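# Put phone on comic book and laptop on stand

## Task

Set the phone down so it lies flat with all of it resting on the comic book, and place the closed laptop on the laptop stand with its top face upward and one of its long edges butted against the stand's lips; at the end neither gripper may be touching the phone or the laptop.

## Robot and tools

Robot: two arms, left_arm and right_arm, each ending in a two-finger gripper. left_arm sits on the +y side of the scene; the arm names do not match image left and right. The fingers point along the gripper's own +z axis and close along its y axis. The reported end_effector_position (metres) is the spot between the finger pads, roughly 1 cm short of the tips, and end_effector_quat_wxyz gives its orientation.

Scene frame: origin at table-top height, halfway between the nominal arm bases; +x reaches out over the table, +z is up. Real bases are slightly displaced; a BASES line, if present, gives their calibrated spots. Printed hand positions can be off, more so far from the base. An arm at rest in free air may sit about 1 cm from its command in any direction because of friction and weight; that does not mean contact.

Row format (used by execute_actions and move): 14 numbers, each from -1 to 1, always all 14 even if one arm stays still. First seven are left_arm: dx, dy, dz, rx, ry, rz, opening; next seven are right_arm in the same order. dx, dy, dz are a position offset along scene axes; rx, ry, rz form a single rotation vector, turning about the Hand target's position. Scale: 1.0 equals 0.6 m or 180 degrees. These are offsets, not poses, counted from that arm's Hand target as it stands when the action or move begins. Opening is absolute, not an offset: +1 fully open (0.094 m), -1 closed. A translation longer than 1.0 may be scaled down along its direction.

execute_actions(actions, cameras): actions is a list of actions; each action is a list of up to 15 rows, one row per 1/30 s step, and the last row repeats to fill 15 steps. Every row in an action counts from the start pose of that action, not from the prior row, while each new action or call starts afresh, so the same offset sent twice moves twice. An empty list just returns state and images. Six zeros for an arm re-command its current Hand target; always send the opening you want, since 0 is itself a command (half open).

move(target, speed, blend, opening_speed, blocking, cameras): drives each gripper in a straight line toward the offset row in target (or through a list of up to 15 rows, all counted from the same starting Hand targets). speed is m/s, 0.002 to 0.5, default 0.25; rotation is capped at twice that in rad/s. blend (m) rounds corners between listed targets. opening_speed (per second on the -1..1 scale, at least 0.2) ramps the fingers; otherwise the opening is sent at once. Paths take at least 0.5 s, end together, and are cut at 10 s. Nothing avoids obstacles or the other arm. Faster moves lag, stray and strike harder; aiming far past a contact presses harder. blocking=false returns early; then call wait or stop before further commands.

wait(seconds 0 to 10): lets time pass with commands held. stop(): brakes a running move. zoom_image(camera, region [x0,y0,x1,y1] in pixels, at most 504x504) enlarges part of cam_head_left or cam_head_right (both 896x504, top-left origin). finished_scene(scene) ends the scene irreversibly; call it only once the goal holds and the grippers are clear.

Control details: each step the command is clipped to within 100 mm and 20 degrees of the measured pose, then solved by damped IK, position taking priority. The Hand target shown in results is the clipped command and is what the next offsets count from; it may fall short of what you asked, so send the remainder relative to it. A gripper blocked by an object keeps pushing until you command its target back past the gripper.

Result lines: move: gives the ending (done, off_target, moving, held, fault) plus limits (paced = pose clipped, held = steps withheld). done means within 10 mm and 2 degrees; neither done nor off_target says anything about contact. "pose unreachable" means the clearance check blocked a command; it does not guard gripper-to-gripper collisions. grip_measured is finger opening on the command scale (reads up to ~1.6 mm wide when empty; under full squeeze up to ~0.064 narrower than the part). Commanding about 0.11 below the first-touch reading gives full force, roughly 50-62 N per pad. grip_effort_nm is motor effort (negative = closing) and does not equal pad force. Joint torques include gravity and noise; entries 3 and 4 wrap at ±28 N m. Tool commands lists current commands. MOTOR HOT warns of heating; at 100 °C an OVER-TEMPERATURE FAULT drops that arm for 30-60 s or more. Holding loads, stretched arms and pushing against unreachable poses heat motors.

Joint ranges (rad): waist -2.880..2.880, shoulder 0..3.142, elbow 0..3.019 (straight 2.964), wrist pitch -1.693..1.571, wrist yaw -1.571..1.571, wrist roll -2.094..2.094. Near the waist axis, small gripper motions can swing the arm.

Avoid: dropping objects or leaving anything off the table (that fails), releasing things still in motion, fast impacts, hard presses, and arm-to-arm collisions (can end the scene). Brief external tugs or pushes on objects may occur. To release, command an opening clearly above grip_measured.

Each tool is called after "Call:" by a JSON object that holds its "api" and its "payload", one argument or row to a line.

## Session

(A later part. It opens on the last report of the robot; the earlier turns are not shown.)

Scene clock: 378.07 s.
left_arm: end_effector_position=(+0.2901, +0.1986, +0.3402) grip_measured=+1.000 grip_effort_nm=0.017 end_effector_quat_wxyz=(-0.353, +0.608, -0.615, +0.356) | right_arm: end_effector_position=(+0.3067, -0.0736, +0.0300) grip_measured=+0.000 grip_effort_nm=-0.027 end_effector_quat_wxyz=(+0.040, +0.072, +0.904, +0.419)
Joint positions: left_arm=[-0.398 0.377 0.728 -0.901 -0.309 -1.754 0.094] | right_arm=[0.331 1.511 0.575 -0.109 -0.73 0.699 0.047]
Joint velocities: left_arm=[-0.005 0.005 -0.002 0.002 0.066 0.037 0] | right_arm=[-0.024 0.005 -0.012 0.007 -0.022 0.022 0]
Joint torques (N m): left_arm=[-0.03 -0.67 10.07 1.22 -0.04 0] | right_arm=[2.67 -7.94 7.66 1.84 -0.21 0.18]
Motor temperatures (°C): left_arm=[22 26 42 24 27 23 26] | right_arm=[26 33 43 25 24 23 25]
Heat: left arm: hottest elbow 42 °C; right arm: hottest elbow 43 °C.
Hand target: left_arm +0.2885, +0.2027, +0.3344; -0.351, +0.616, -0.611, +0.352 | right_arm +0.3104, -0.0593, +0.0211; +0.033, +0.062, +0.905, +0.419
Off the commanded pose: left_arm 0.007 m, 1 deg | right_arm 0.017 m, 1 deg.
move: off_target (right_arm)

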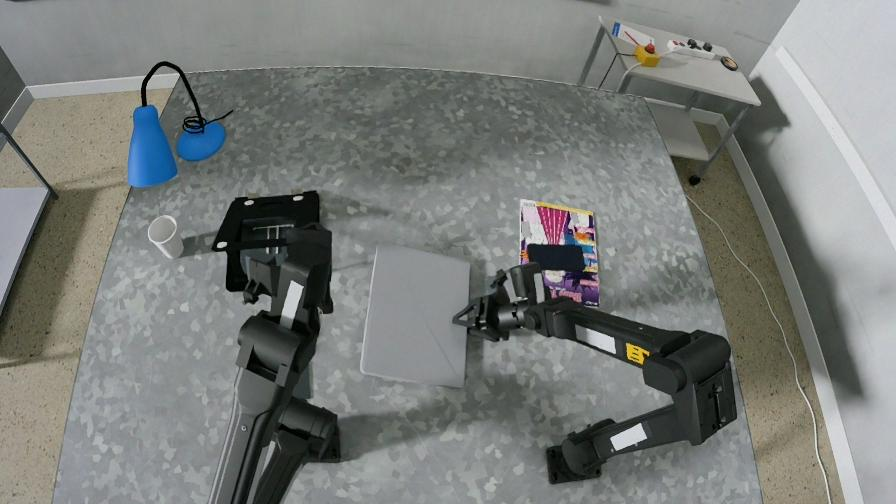

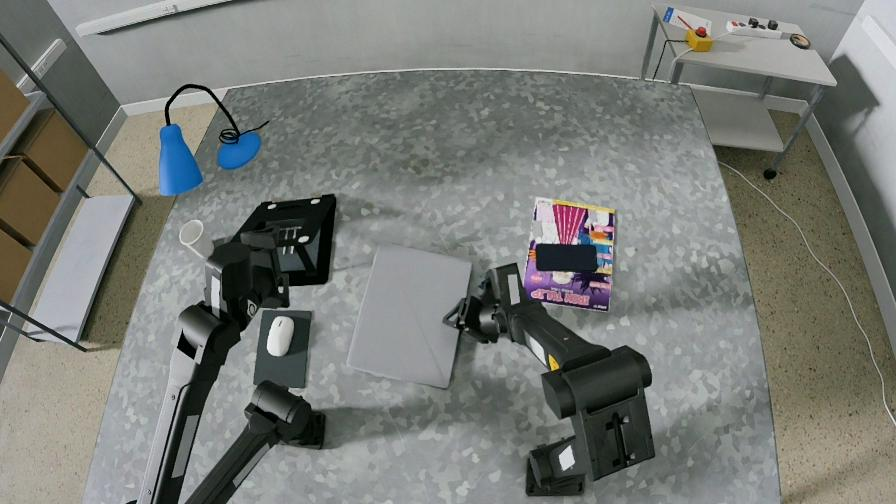

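Call:
{"api": "move", "payload": {
  "target": [0,0,0,0,0,0,1,0.0,0.0,0.06,0,0,0,0.0],
  "speed": 0.03
}}

Call:
{"api": "zoom_image", "payload": {
  "camera": "cam_head_left",
  "region": [440, 290, 520, 350]
}}

Call:
{"api": "zoom_image", "payload": {
  "camera": "cam_head_left",
  "region": [350, 235, 510, 400]
}}

Scene clock: 382.43 s.
left_arm: end_effector_position=(+0.2901, +0.1986, +0.3402) grip_measured=+1.000 grip_effort_nm=0.017 end_effector_quat_wxyz=(-0.353, +0.608, -0.615, +0.356) | right_arm: end_effector_position=(+0.2953, -0.0725, +0.0359) grip_measured=+0.000 grip_effort_nm=-0.037 end_effector_quat_wxyz=(+0.018, +0.076, +0.910, +0.407)
Joint positions: left_arm=[-0.398 0.377 0.728 -0.901 -0.309 -1.754 0.094] | right_arm=[0.346 1.476 0.585 -0.206 -0.72 0.701 0.047]
Joint velocities: left_arm=[-0.005 -0.005 0.007 -0.007 0.066 0.037 0] | right_arm=[0.015 0.005 -0.007 -0.012 0.051 0.037 0]
Joint torques (N m): left_arm=[0.21 0.15 10 1.39 -0.03 -0.06] | right_arm=[1.55 -12.63 9.4 0.51 -0.52 0.17]
Motor temperatures (°C): left_arm=[22 26 42 24 27 23 26] | right_arm=[26 33 43 25 24 23 25]
Heat: left arm: hottest elbow 42 °C; right arm: hottest elbow 43 °C.
Hand target: left_arm +0.2885, +0.2027, +0.3344; -0.351, +0.616, -0.611, +0.352 | right_arm +0.3109, -0.0588, +0.0571; +0.033, +0.062, +0.905, +0.419
Off the commanded pose: left_arm 0.007 m, 1 deg | right_arm 0.029 m, 3 deg.
move: off_target (right_arm)

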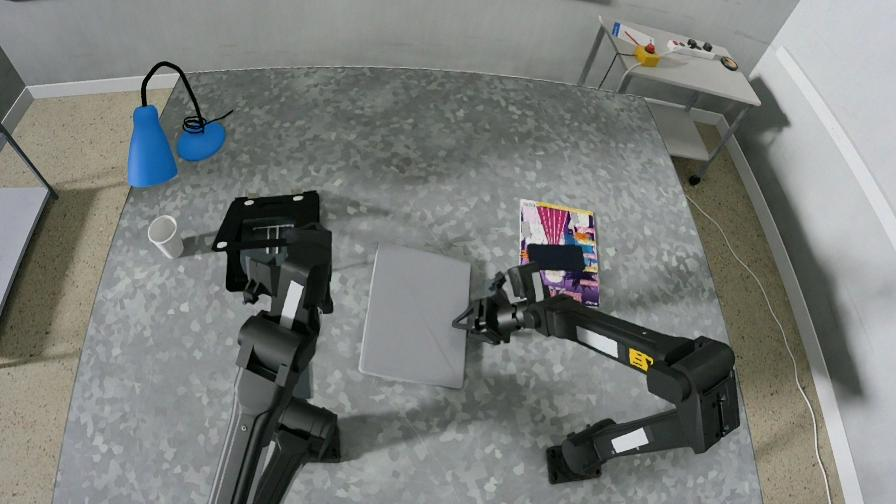

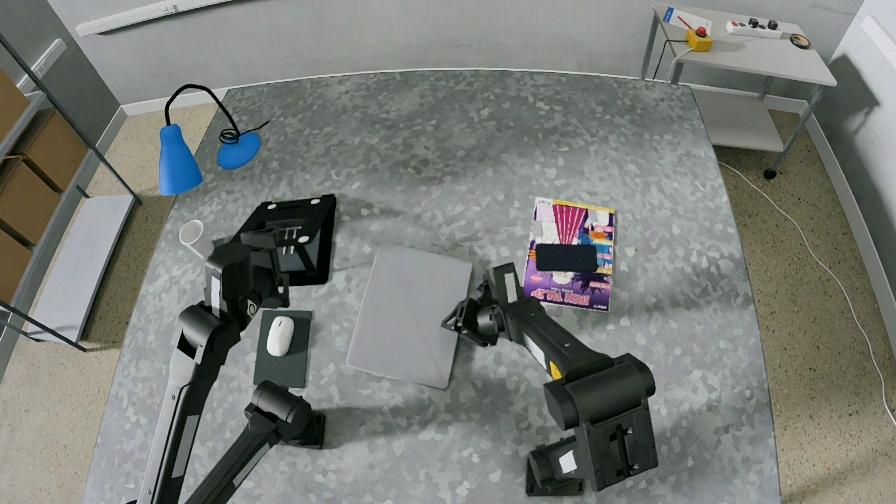

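Scaled by 6.300.

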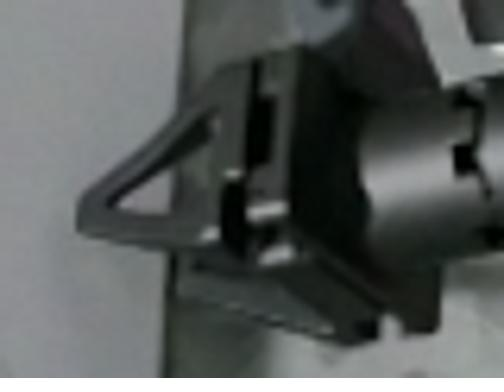

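Scaled by 3.055.

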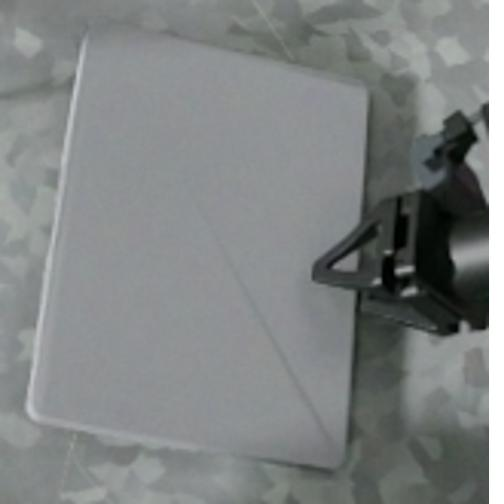

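Call:
{"api": "move", "payload": {
  "target": [0,0,0,0,0,0,1,0.0,0.0,0.03,0,0,0,0.0],
  "speed": 0.03
}}

Call:
{"api": "zoom_image", "payload": {
  "camera": "cam_head_left",
  "region": [350, 235, 510, 400]
}}

Call:
{"api": "zoom_image", "payload": {
  "camera": "cam_head_right",
  "region": [340, 235, 500, 400]
}}

Scene clock: 386.17 s.
left_arm: end_effector_position=(+0.2901, +0.1986, +0.3402) grip_measured=+1.000 grip_effort_nm=0.012 end_effector_quat_wxyz=(-0.353, +0.608, -0.615, +0.356) | right_arm: end_effector_position=(+0.2960, -0.0698, +0.0560) grip_measured=+0.000 grip_effort_nm=-0.032 end_effector_quat_wxyz=(+0.019, +0.073, +0.909, +0.410)
Joint positions: left_arm=[-0.398 0.377 0.728 -0.901 -0.309 -1.754 0.094] | right_arm=[0.351 1.425 0.605 -0.269 -0.724 0.702 0.047]
Joint velocities: left_arm=[-0.005 -0.005 0.012 0.007 0.037 -0.007 0] | right_arm=[-0.034 0.005 -0.007 -0.002 -0.037 0.007 -0.001]
Joint torques (N m): left_arm=[0.15 -0.44 9.99 1.43 -0.08 -0.09] | right_arm=[1.38 -12.75 9.85 0.66 -0.38 0.17]
Motor temperatures (°C): left_arm=[22 26 42 24 27 23 26] | right_arm=[26 34 43 25 24 23 25]
Heat: left arm: hottest elbow 42 °C; right arm: hottest elbow 43 °C.
Hand target: left_arm +0.2885, +0.2027, +0.3344; -0.351, +0.616, -0.611, +0.352 | right_arm +0.3111, -0.0586, +0.0750; +0.032, +0.062, +0.905, +0.419
Off the commanded pose: left_arm 0.007 m, 1 deg | right_arm 0.027 m, 2 deg.
move: off_target (right_arm)

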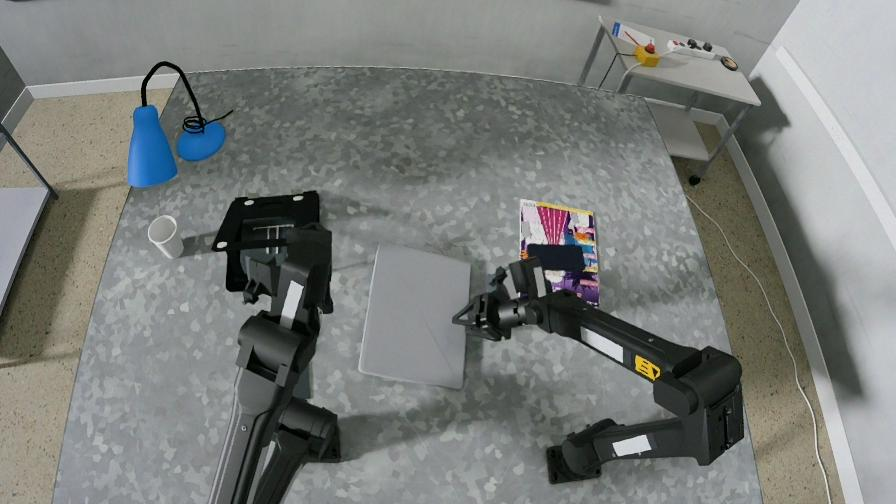

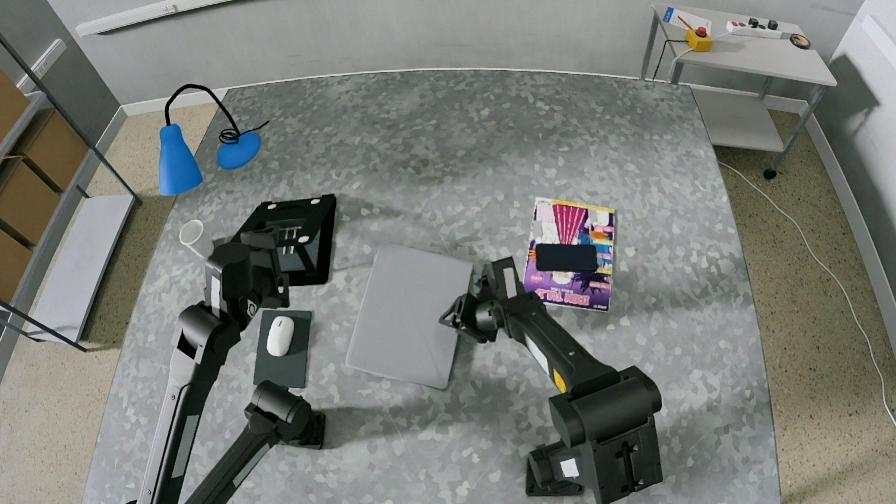

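Scaled by 3.055.

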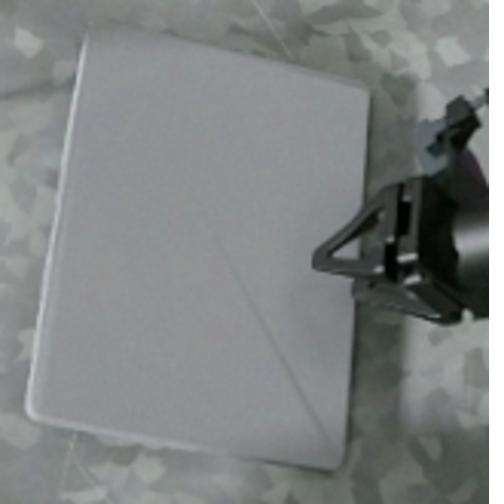

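Scaled by 3.055.

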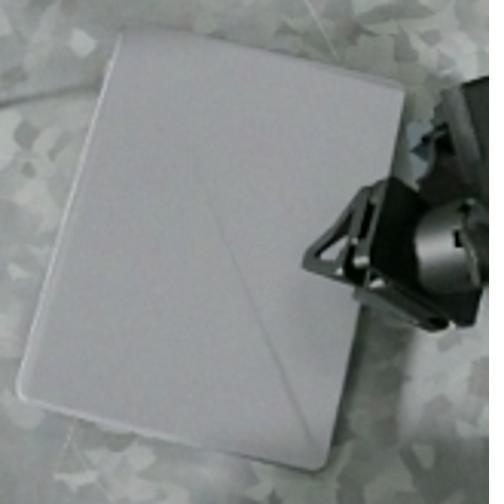

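Call:
{"api": "execute_actions", "payload": {
  "actions": []
}}

Call:
{"api": "zoom_image", "payload": {
  "camera": "cam_head_left",
  "region": [300, 220, 600, 400]
}}

Call:
{"api": "zoom_image", "payload": {
  "camera": "cam_head_right",
  "region": [300, 220, 600, 400]
}}

Scene clock: 399.27 s.
left_arm: end_effector_position=(+0.2901, +0.1986, +0.3402) grip_measured=+1.000 grip_effort_nm=0.012 end_effector_quat_wxyz=(-0.353, +0.608, -0.615, +0.356) | right_arm: end_effector_position=(+0.2960, -0.0698, +0.0560) grip_measured=+0.000 grip_effort_nm=-0.032 end_effector_quat_wxyz=(+0.019, +0.073, +0.909, +0.410)
Joint positions: left_arm=[-0.398 0.377 0.728 -0.901 -0.309 -1.754 0.094] | right_arm=[0.351 1.425 0.605 -0.269 -0.724 0.702 0.047]
Joint velocities: left_arm=[-0.015 0.005 -0.002 -0.002 -0.051 -0.11 0] | right_arm=[0.005 -0.005 -0.007 -0.002 -0.037 -0.051 0]
Joint torques (N m): left_arm=[-0.73 0.21 10.03 1.29 -0.02 0.03] | right_arm=[1.38 -12.45 9.88 0.5 -0.38 0.16]
Motor temperatures (°C): left_arm=[22 26 42 24 27 23 26] | right_arm=[26 34 44 25 24 23 25]
Heat: left arm: hottest elbow 42 °C; right arm: hottest elbow 44 °C.
Hand target: left_arm +0.2885, +0.2027, +0.3344; -0.351, +0.616, -0.611, +0.352 | right_arm +0.3112, -0.0585, +0.0750; +0.032, +0.062, +0.905, +0.419
Tool commands: left_gripper/opening=+1.0 right_gripper/opening=+0.0
Off the commanded pose: left_arm 0.007 m, 1 deg | right_arm 0.027 m, 2 deg.

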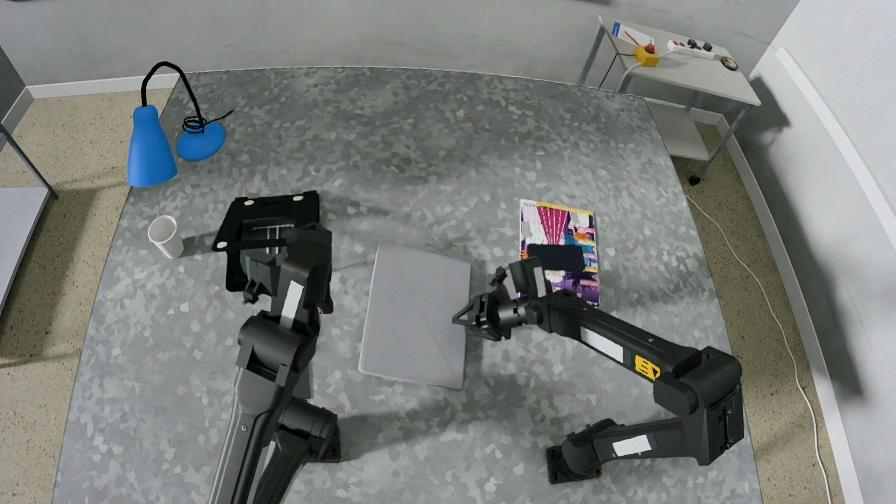

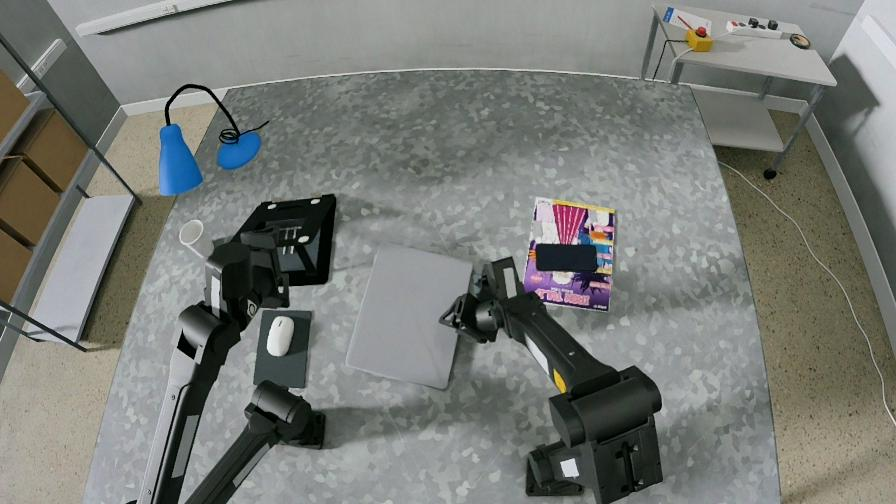

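Scaled by 1.680.

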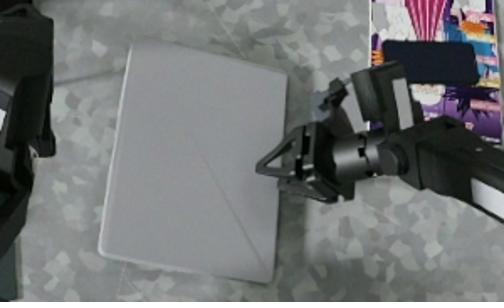

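Scaled by 1.680.

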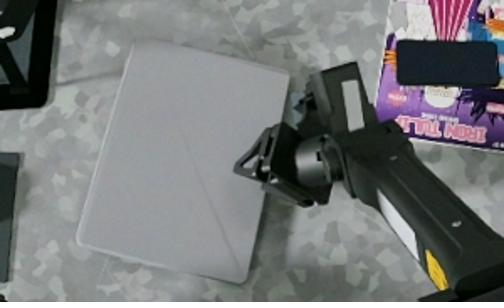

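Call:
{"api": "zoom_image", "payload": {
  "camera": "cam_head_left",
  "region": [420, 250, 540, 400]
}}

Call:
{"api": "zoom_image", "payload": {
  "camera": "cam_head_right",
  "region": [410, 250, 530, 400]
}}

Call:
{"api": "zoom_image", "payload": {
  "camera": "cam_head_right",
  "region": [330, 330, 470, 400]
}}

Scaled by 3.360.

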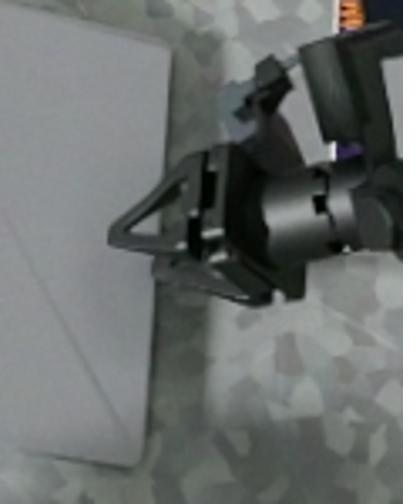

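Scaled by 3.360.

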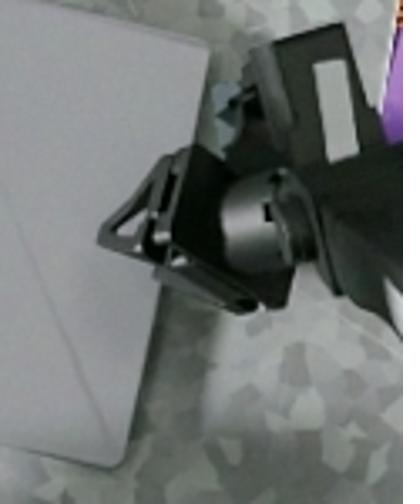

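Scaled by 3.600.

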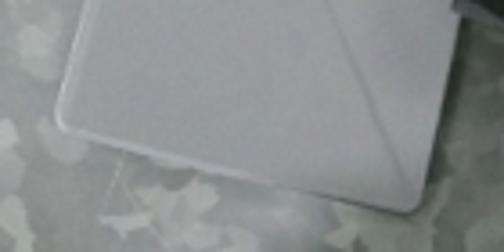

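Call:
{"api": "move", "payload": {
  "target": [0,0,0,0,0,0,1, 0,0.01,0.05,0,0,0,0],
  "speed": 0.05,
  "cameras": ["cam_head_left","cam_head_right"]
}}

Call:
{"api": "zoom_image", "payload": {
  "camera": "cam_head_left",
  "region": [420, 250, 540, 400]
}}

Call:
{"api": "zoom_image", "payload": {
  "camera": "cam_head_right",
  "region": [410, 250, 530, 400]
}}

Scene clock: 412.63 s.
left_arm: end_effector_position=(+0.2901, +0.1986, +0.3402) grip_measured=+1.000 grip_effort_nm=0.012 end_effector_quat_wxyz=(-0.353, +0.608, -0.615, +0.356) | right_arm: end_effector_position=(+0.2954, -0.0639, +0.0822) grip_measured=+0.000 grip_effort_nm=-0.032 end_effector_quat_wxyz=(+0.015, +0.074, +0.909, +0.409)
Joint positions: left_arm=[-0.398 0.377 0.728 -0.901 -0.309 -1.754 0.094] | right_arm=[0.367 1.365 0.64 -0.36 -0.72 0.721 0.047]
Joint velocities: left_arm=[0.005 -0.015 -0.007 -0.007 -0.022 -0.007 0] | right_arm=[-0.015 -0.005 0.002 -0.017 -0.007 -0.022 -0.001]
Joint torques (N m): left_arm=[0.32 0.09 9.88 1.44 -0.02 0] | right_arm=[1.44 -12.16 10.99 0.47 -0.23 0.16]
Motor temperatures (°C): left_arm=[22 26 42 24 26 23 26] | right_arm=[26 34 44 25 24 23 25]
Heat: left arm: hottest elbow 42 °C; right arm: hottest elbow 44 °C.
Hand target: left_arm +0.2885, +0.2027, +0.3344; -0.351, +0.616, -0.611, +0.352 | right_arm +0.3117, -0.0522, +0.1050; +0.032, +0.063, +0.906, +0.418
Off the commanded pose: left_arm 0.007 m, 1 deg | right_arm 0.030 m, 3 deg.
move: off_target (right_arm)

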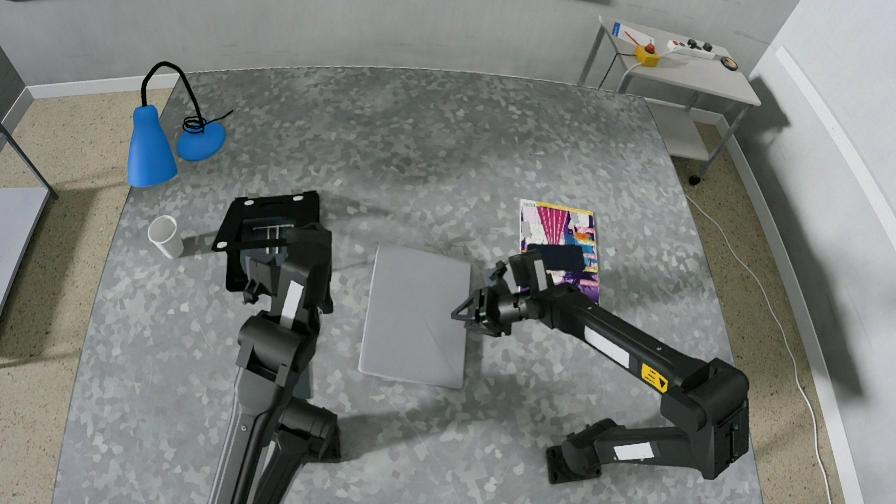

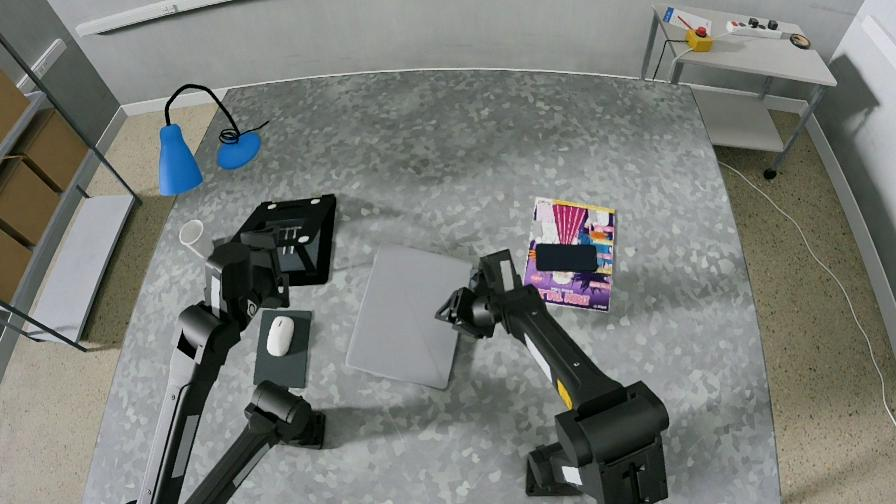

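Scaled by 3.360.

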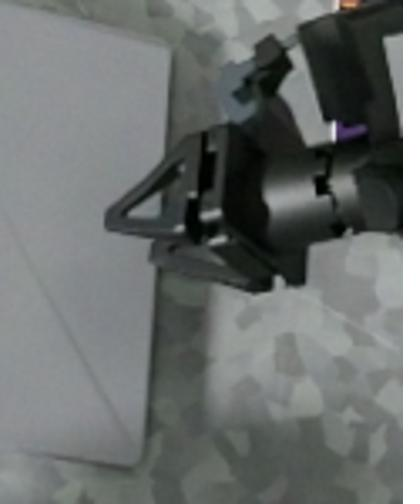

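Scaled by 3.360.

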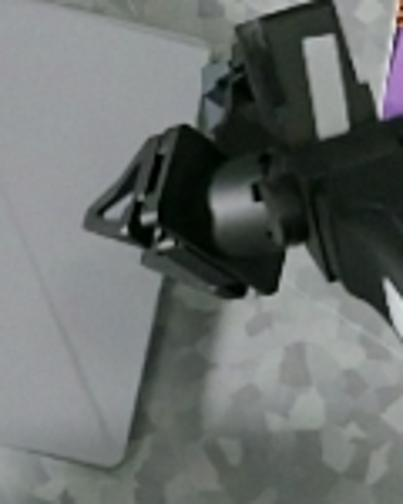

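Call:
{"api": "zoom_image", "payload": {
  "camera": "cam_head_left",
  "region": [350, 350, 410, 400]
}}

Call:
{"api": "zoom_image", "payload": {
  "camera": "cam_head_left",
  "region": [410, 350, 490, 400]
}}

Call:
{"api": "zoom_image", "payload": {
  "camera": "cam_head_right",
  "region": [335, 350, 395, 400]
}}

Call:
{"api": "zoom_image", "payload": {
  "camera": "cam_head_right",
  "region": [400, 350, 480, 400]
}}

Call:
{"api": "zoom_image", "payload": {
  "camera": "cam_head_right",
  "region": [345, 235, 485, 285]
}}

Scaled by 8.400.

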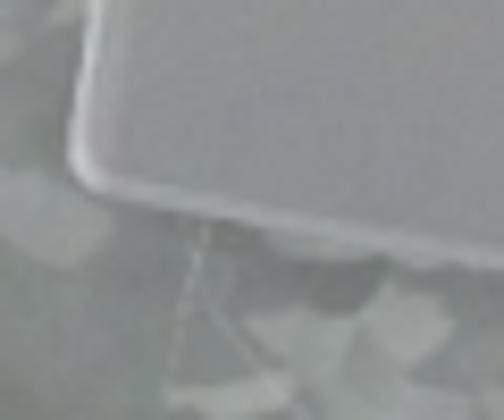

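Scaled by 6.300.

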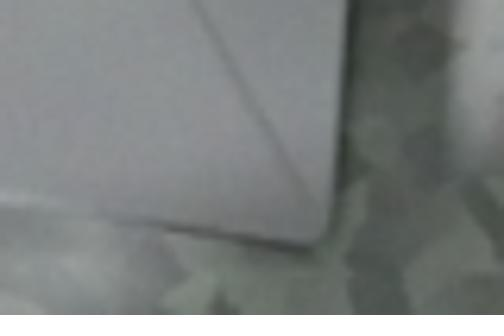

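Scaled by 8.400.

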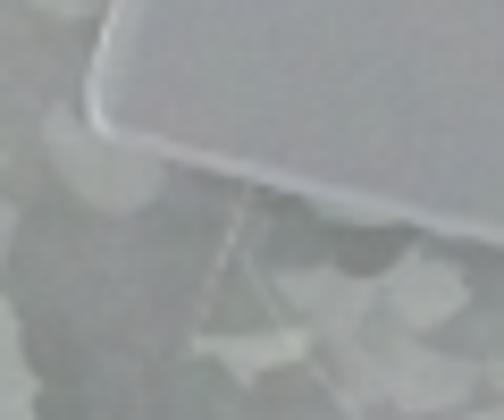

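Scaled by 6.300.

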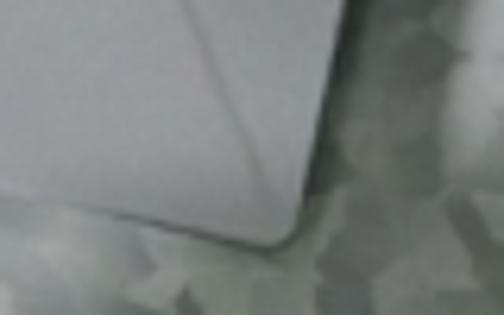

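Scaled by 3.600.

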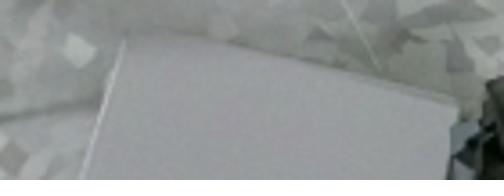

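Call:
{"api": "move", "payload": {
  "target": [0.003,0.07,-0.25,0,0.333,0,-1, 0,-0.1,0.0,0,0,0,0],
  "speed": 0.2
}}

Scene clock: 457.07 s.
left_arm: end_effector_position=(+0.2688, +0.2437, +0.1596) grip_measured=-0.987 grip_effort_nm=-0.696 end_effector_quat_wxyz=(+0.012, +0.707, -0.706, -0.029) | right_arm: end_effector_position=(+0.2955, -0.1112, +0.0880) grip_measured=+0.000 grip_effort_nm=-0.032 end_effector_quat_wxyz=(+0.012, +0.069, +0.908, +0.413)
Joint positions: left_arm=[-0.039 1.009 0.792 -1.412 -0.024 -1.583 0.001] | right_arm=[0.223 1.333 0.64 -0.519 -0.791 0.531 0.047]
Joint velocities: left_arm=[-0.005 -0.015 0.022 -0.012 0.051 0.037 0.001] | right_arm=[-0.005 -0.005 -0.017 0.002 -0.007 -0.007 0]
Joint torques (N m): left_arm=[-0.38 -5.83 16.12 -0.12 0.01 0.11] | right_arm=[-0.21 -11.81 9.8 0.32 -0.46 0.04]
Motor temperatures (°C): left_arm=[22 26 42 24 26 23 26] | right_arm=[26 34 46 25 24 23 25]
Heat: left arm: hottest elbow 42 °C; right arm: hottest elbow 46 °C.
Hand target: left_arm +0.2893, +0.2467, +0.1833; -0.004, +0.709, -0.705, -0.010 | right_arm +0.3114, -0.1122, +0.1060; +0.034, +0.063, +0.905, +0.419
Off the commanded pose: left_arm 0.033 m, 3 deg | right_arm 0.024 m, 3 deg.
move: off_target (left_arm, right_arm)

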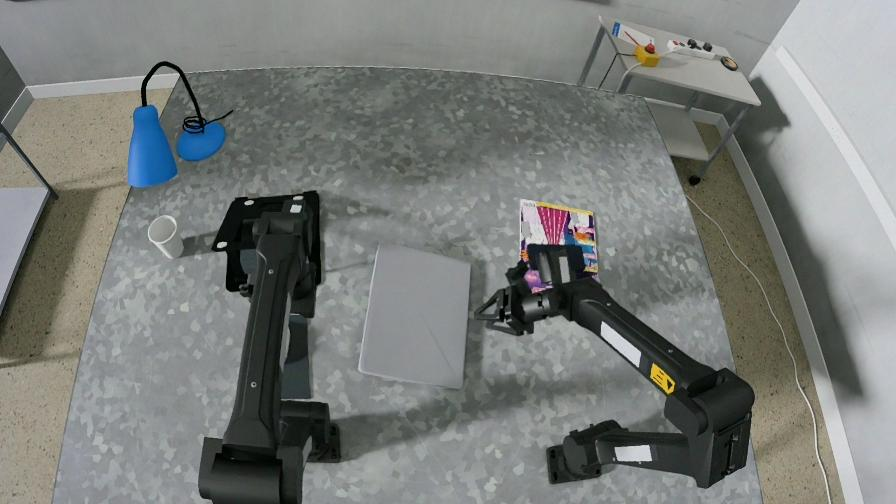

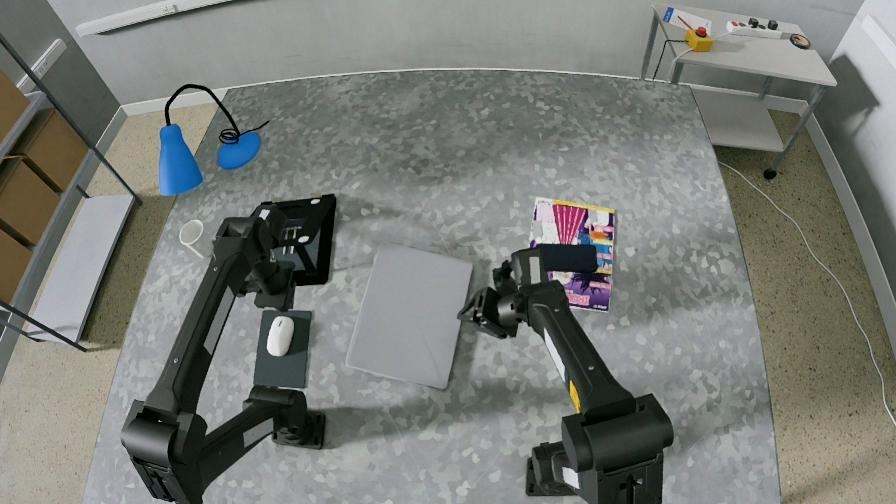

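Call:
{"api": "move", "payload": {
  "target": [0.01,-0.01,-0.25,0,0,0,-1, 0,-0.0,0.0,0,0,0,0],
  "speed": 0.12
}}

Call:
{"api": "zoom_image", "payload": {
  "camera": "cam_head_right",
  "region": [220, 220, 400, 400]
}}

Scene clock: 463.97 s.
left_arm: end_effector_position=(+0.2946, +0.2428, +0.0385) grip_measured=-0.987 grip_effort_nm=-0.696 end_effector_quat_wxyz=(-0.008, +0.710, -0.704, -0.008) | right_arm: end_effector_position=(+0.2955, -0.1112, +0.0885) grip_measured=+0.000 grip_effort_nm=-0.037 end_effector_quat_wxyz=(+0.013, +0.068, +0.908, +0.413)
Joint positions: left_arm=[-0.041 1.215 0.585 -0.943 -0.022 -1.59 0.001] | right_arm=[0.223 1.332 0.64 -0.519 -0.791 0.531 0.047]
Joint velocities: left_arm=[-0.015 -0.024 0.012 -0.007 -0.066 0.037 0] | right_arm=[0.005 0.005 0.002 -0.002 0.022 -0.022 0.001]
Joint torques (N m): left_arm=[-2.14 -6.48 7.6 0.62 -0.03 -0.08] | right_arm=[-0.38 -11.63 9.83 0.34 -0.45 0.03]
Motor temperatures (°C): left_arm=[22 26 42 24 26 23 27] | right_arm=[26 34 46 25 24 23 25]
Heat: left arm: hottest elbow 42 °C; right arm: hottest elbow 46 °C.
Hand target: left_arm +0.2931, +0.2393, +0.0336; -0.004, +0.709, -0.705, -0.010 | right_arm +0.3114, -0.1122, +0.1059; +0.034, +0.063, +0.905, +0.419
Off the commanded pose: left_arm 0.006 m, 0 deg | right_arm 0.024 m, 3 deg.
move: off_target (right_arm)

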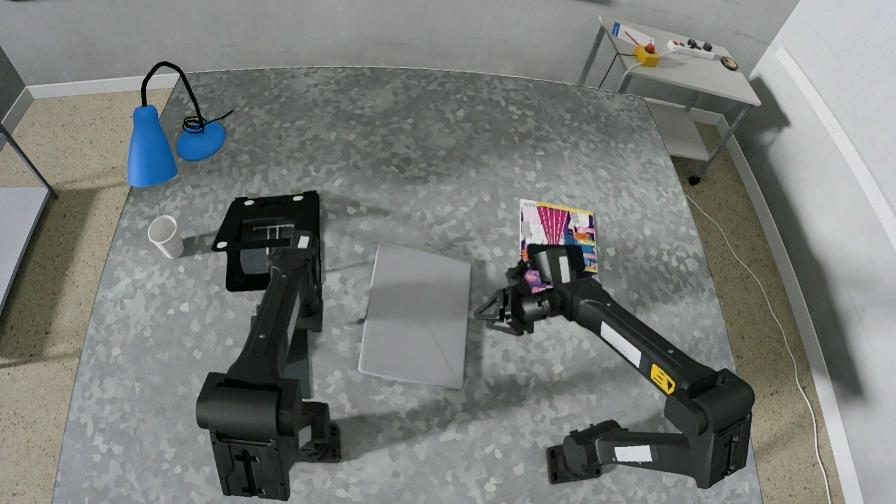

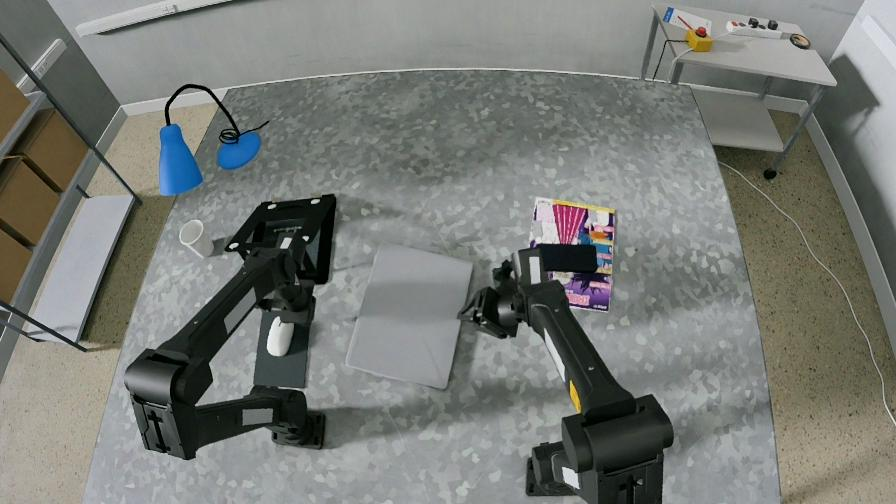

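Scaled by 2.800.

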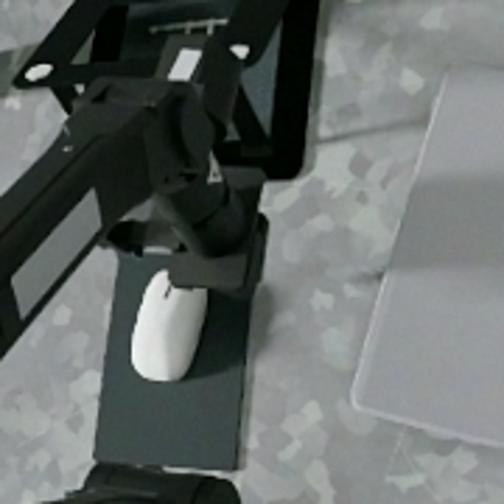

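Call:
{"api": "zoom_image", "payload": {
  "camera": "cam_head_left",
  "region": [230, 230, 410, 400]
}}

Scaled by 2.800.

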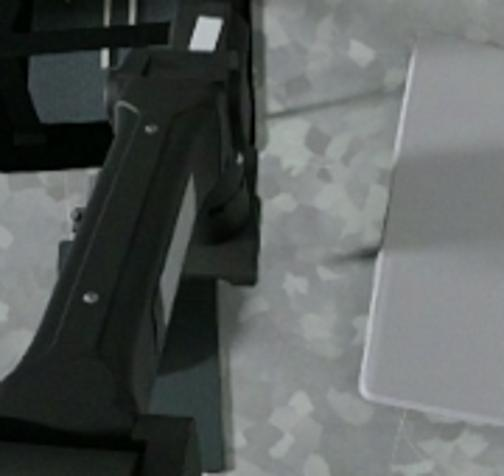

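Call:
{"api": "move", "payload": {
  "target": [0.0,-0.08,-0.01,0,0,0,-1, 0,-0.0,0.0,0,0,0,0],
  "speed": 0.08
}}

Call:
{"api": "zoom_image", "payload": {
  "camera": "cam_head_left",
  "region": [230, 230, 410, 400]
}}

Call:
{"api": "zoom_image", "payload": {
  "camera": "cam_head_right",
  "region": [220, 220, 400, 400]
}}

Scene clock: 483.03 s.
left_arm: end_effector_position=(+0.2934, +0.1954, +0.0320) grip_measured=-0.987 grip_effort_nm=-0.696 end_effector_quat_wxyz=(-0.006, +0.711, -0.704, -0.007) | right_arm: end_effector_position=(+0.2955, -0.1112, +0.0885) grip_measured=+0.000 grip_effort_nm=-0.027 end_effector_quat_wxyz=(+0.013, +0.068, +0.908, +0.413)
Joint positions: left_arm=[-0.218 1.242 0.585 -0.92 -0.019 -1.77 0.001] | right_arm=[0.223 1.332 0.64 -0.519 -0.791 0.53 0.047]
Joint velocities: left_arm=[-0.015 0.005 0.007 -0.002 -0.066 -0.037 0.001] | right_arm=[0.005 0.005 0.007 -0.012 0.022 -0.051 0]
Joint torques (N m): left_arm=[-2.2 -7 7.71 0.64 -0.05 -0.06] | right_arm=[-0.38 -11.69 9.83 0.34 -0.45 0.03]
Motor temperatures (°C): left_arm=[22 26 41 24 26 23 27] | right_arm=[26 35 46 25 24 23 25]
Heat: left arm: hottest elbow 41 °C; right arm: hottest elbow 46 °C.
Hand target: left_arm +0.2927, +0.1913, +0.0281; -0.004, +0.709, -0.705, -0.009 | right_arm +0.3114, -0.1122, +0.1059; +0.034, +0.063, +0.905, +0.419
Off the commanded pose: left_arm 0.006 m, 0 deg | right_arm 0.024 m, 3 deg.
move: off_target (right_arm)

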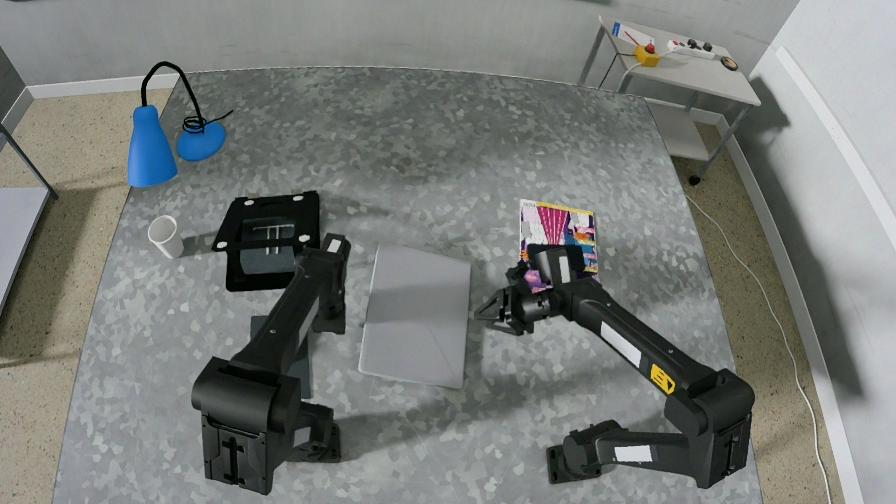

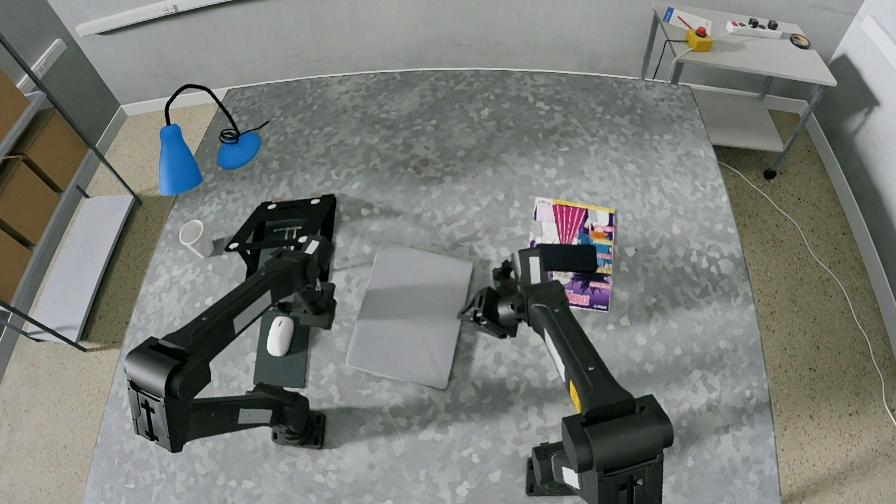

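Scaled by 2.800.

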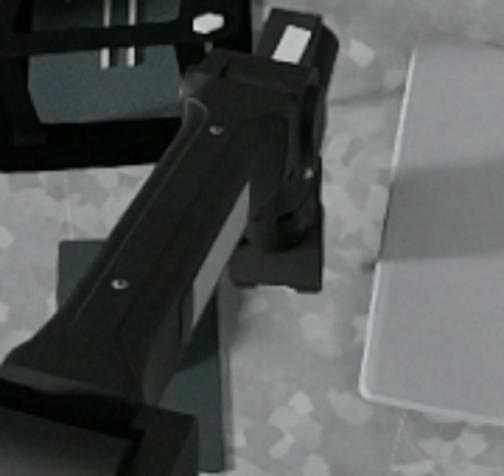

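Scaled by 2.800.

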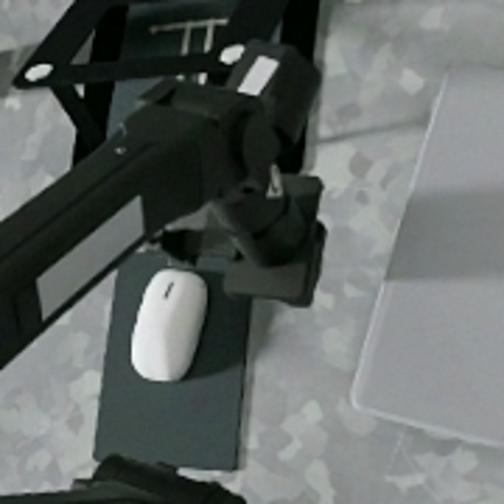

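Call:
{"api": "move", "payload": {
  "target": [0.0,-0.033,-0.012,0,0,0,-1, 0,-0.0,0.0,0,0,0,0],
  "speed": 0.05,
  "cameras": ["cam_head_left","cam_head_right"]
}}

Call:
{"api": "zoom_image", "payload": {
  "camera": "cam_head_left",
  "region": [300, 270, 400, 390]
}}

Call:
{"api": "zoom_image", "payload": {
  "camera": "cam_head_right",
  "region": [290, 270, 390, 390]
}}

Scene clock: 489.03 s.
left_arm: end_effector_position=(+0.2930, +0.1758, +0.0247) grip_measured=-0.987 grip_effort_nm=-0.696 end_effector_quat_wxyz=(-0.006, +0.711, -0.704, -0.008) | right_arm: end_effector_position=(+0.2955, -0.1112, +0.0885) grip_measured=+0.000 grip_effort_nm=-0.032 end_effector_quat_wxyz=(+0.013, +0.068, +0.908, +0.413)
Joint positions: left_arm=[-0.29 1.271 0.585 -0.892 -0.018 -1.842 0.001] | right_arm=[0.223 1.332 0.64 -0.519 -0.791 0.53 0.047]
Joint velocities: left_arm=[0.005 -0.015 -0.002 -0.007 -0.066 -0.081 -0.001] | right_arm=[-0.005 0.005 0.002 0.002 -0.007 -0.007 0]
Joint torques (N m): left_arm=[-2.43 -6.59 7.58 0.54 0 -0.06] | right_arm=[-0.32 -11.63 9.81 0.34 -0.46 0.03]
Motor temperatures (°C): left_arm=[22 26 41 24 26 23 27] | right_arm=[26 35 46 25 24 23 25]
Heat: left arm: hottest elbow 41 °C; right arm: hottest elbow 46 °C.
Hand target: left_arm +0.2924, +0.1714, +0.0211; -0.004, +0.709, -0.705, -0.008 | right_arm +0.3114, -0.1122, +0.1059; +0.034, +0.063, +0.905, +0.419
Off the commanded pose: left_arm 0.006 m, 0 deg | right_arm 0.024 m, 3 deg.
move: off_target (right_arm)

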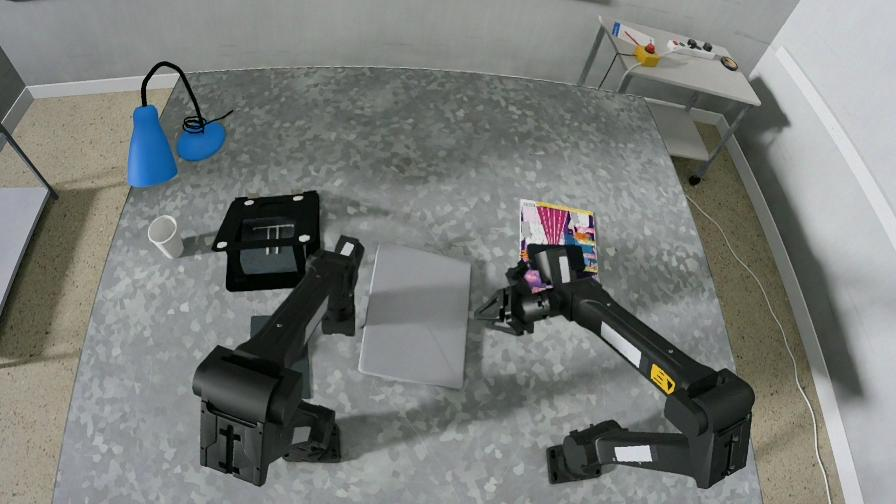

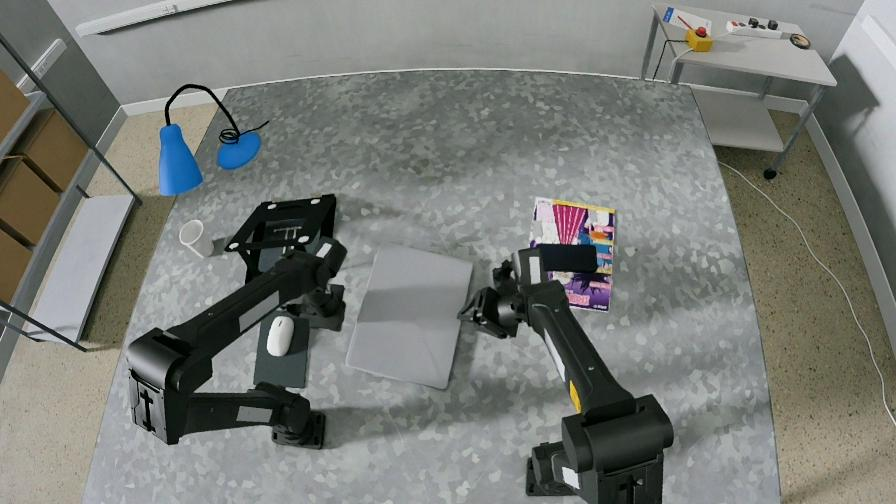

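Scaled by 4.200.

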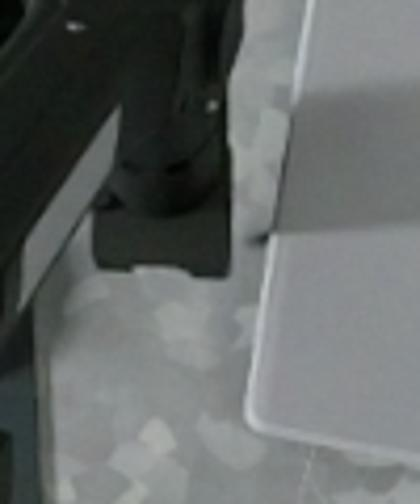

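Scaled by 4.200.

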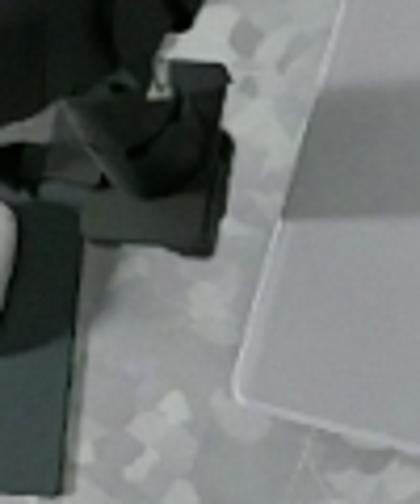

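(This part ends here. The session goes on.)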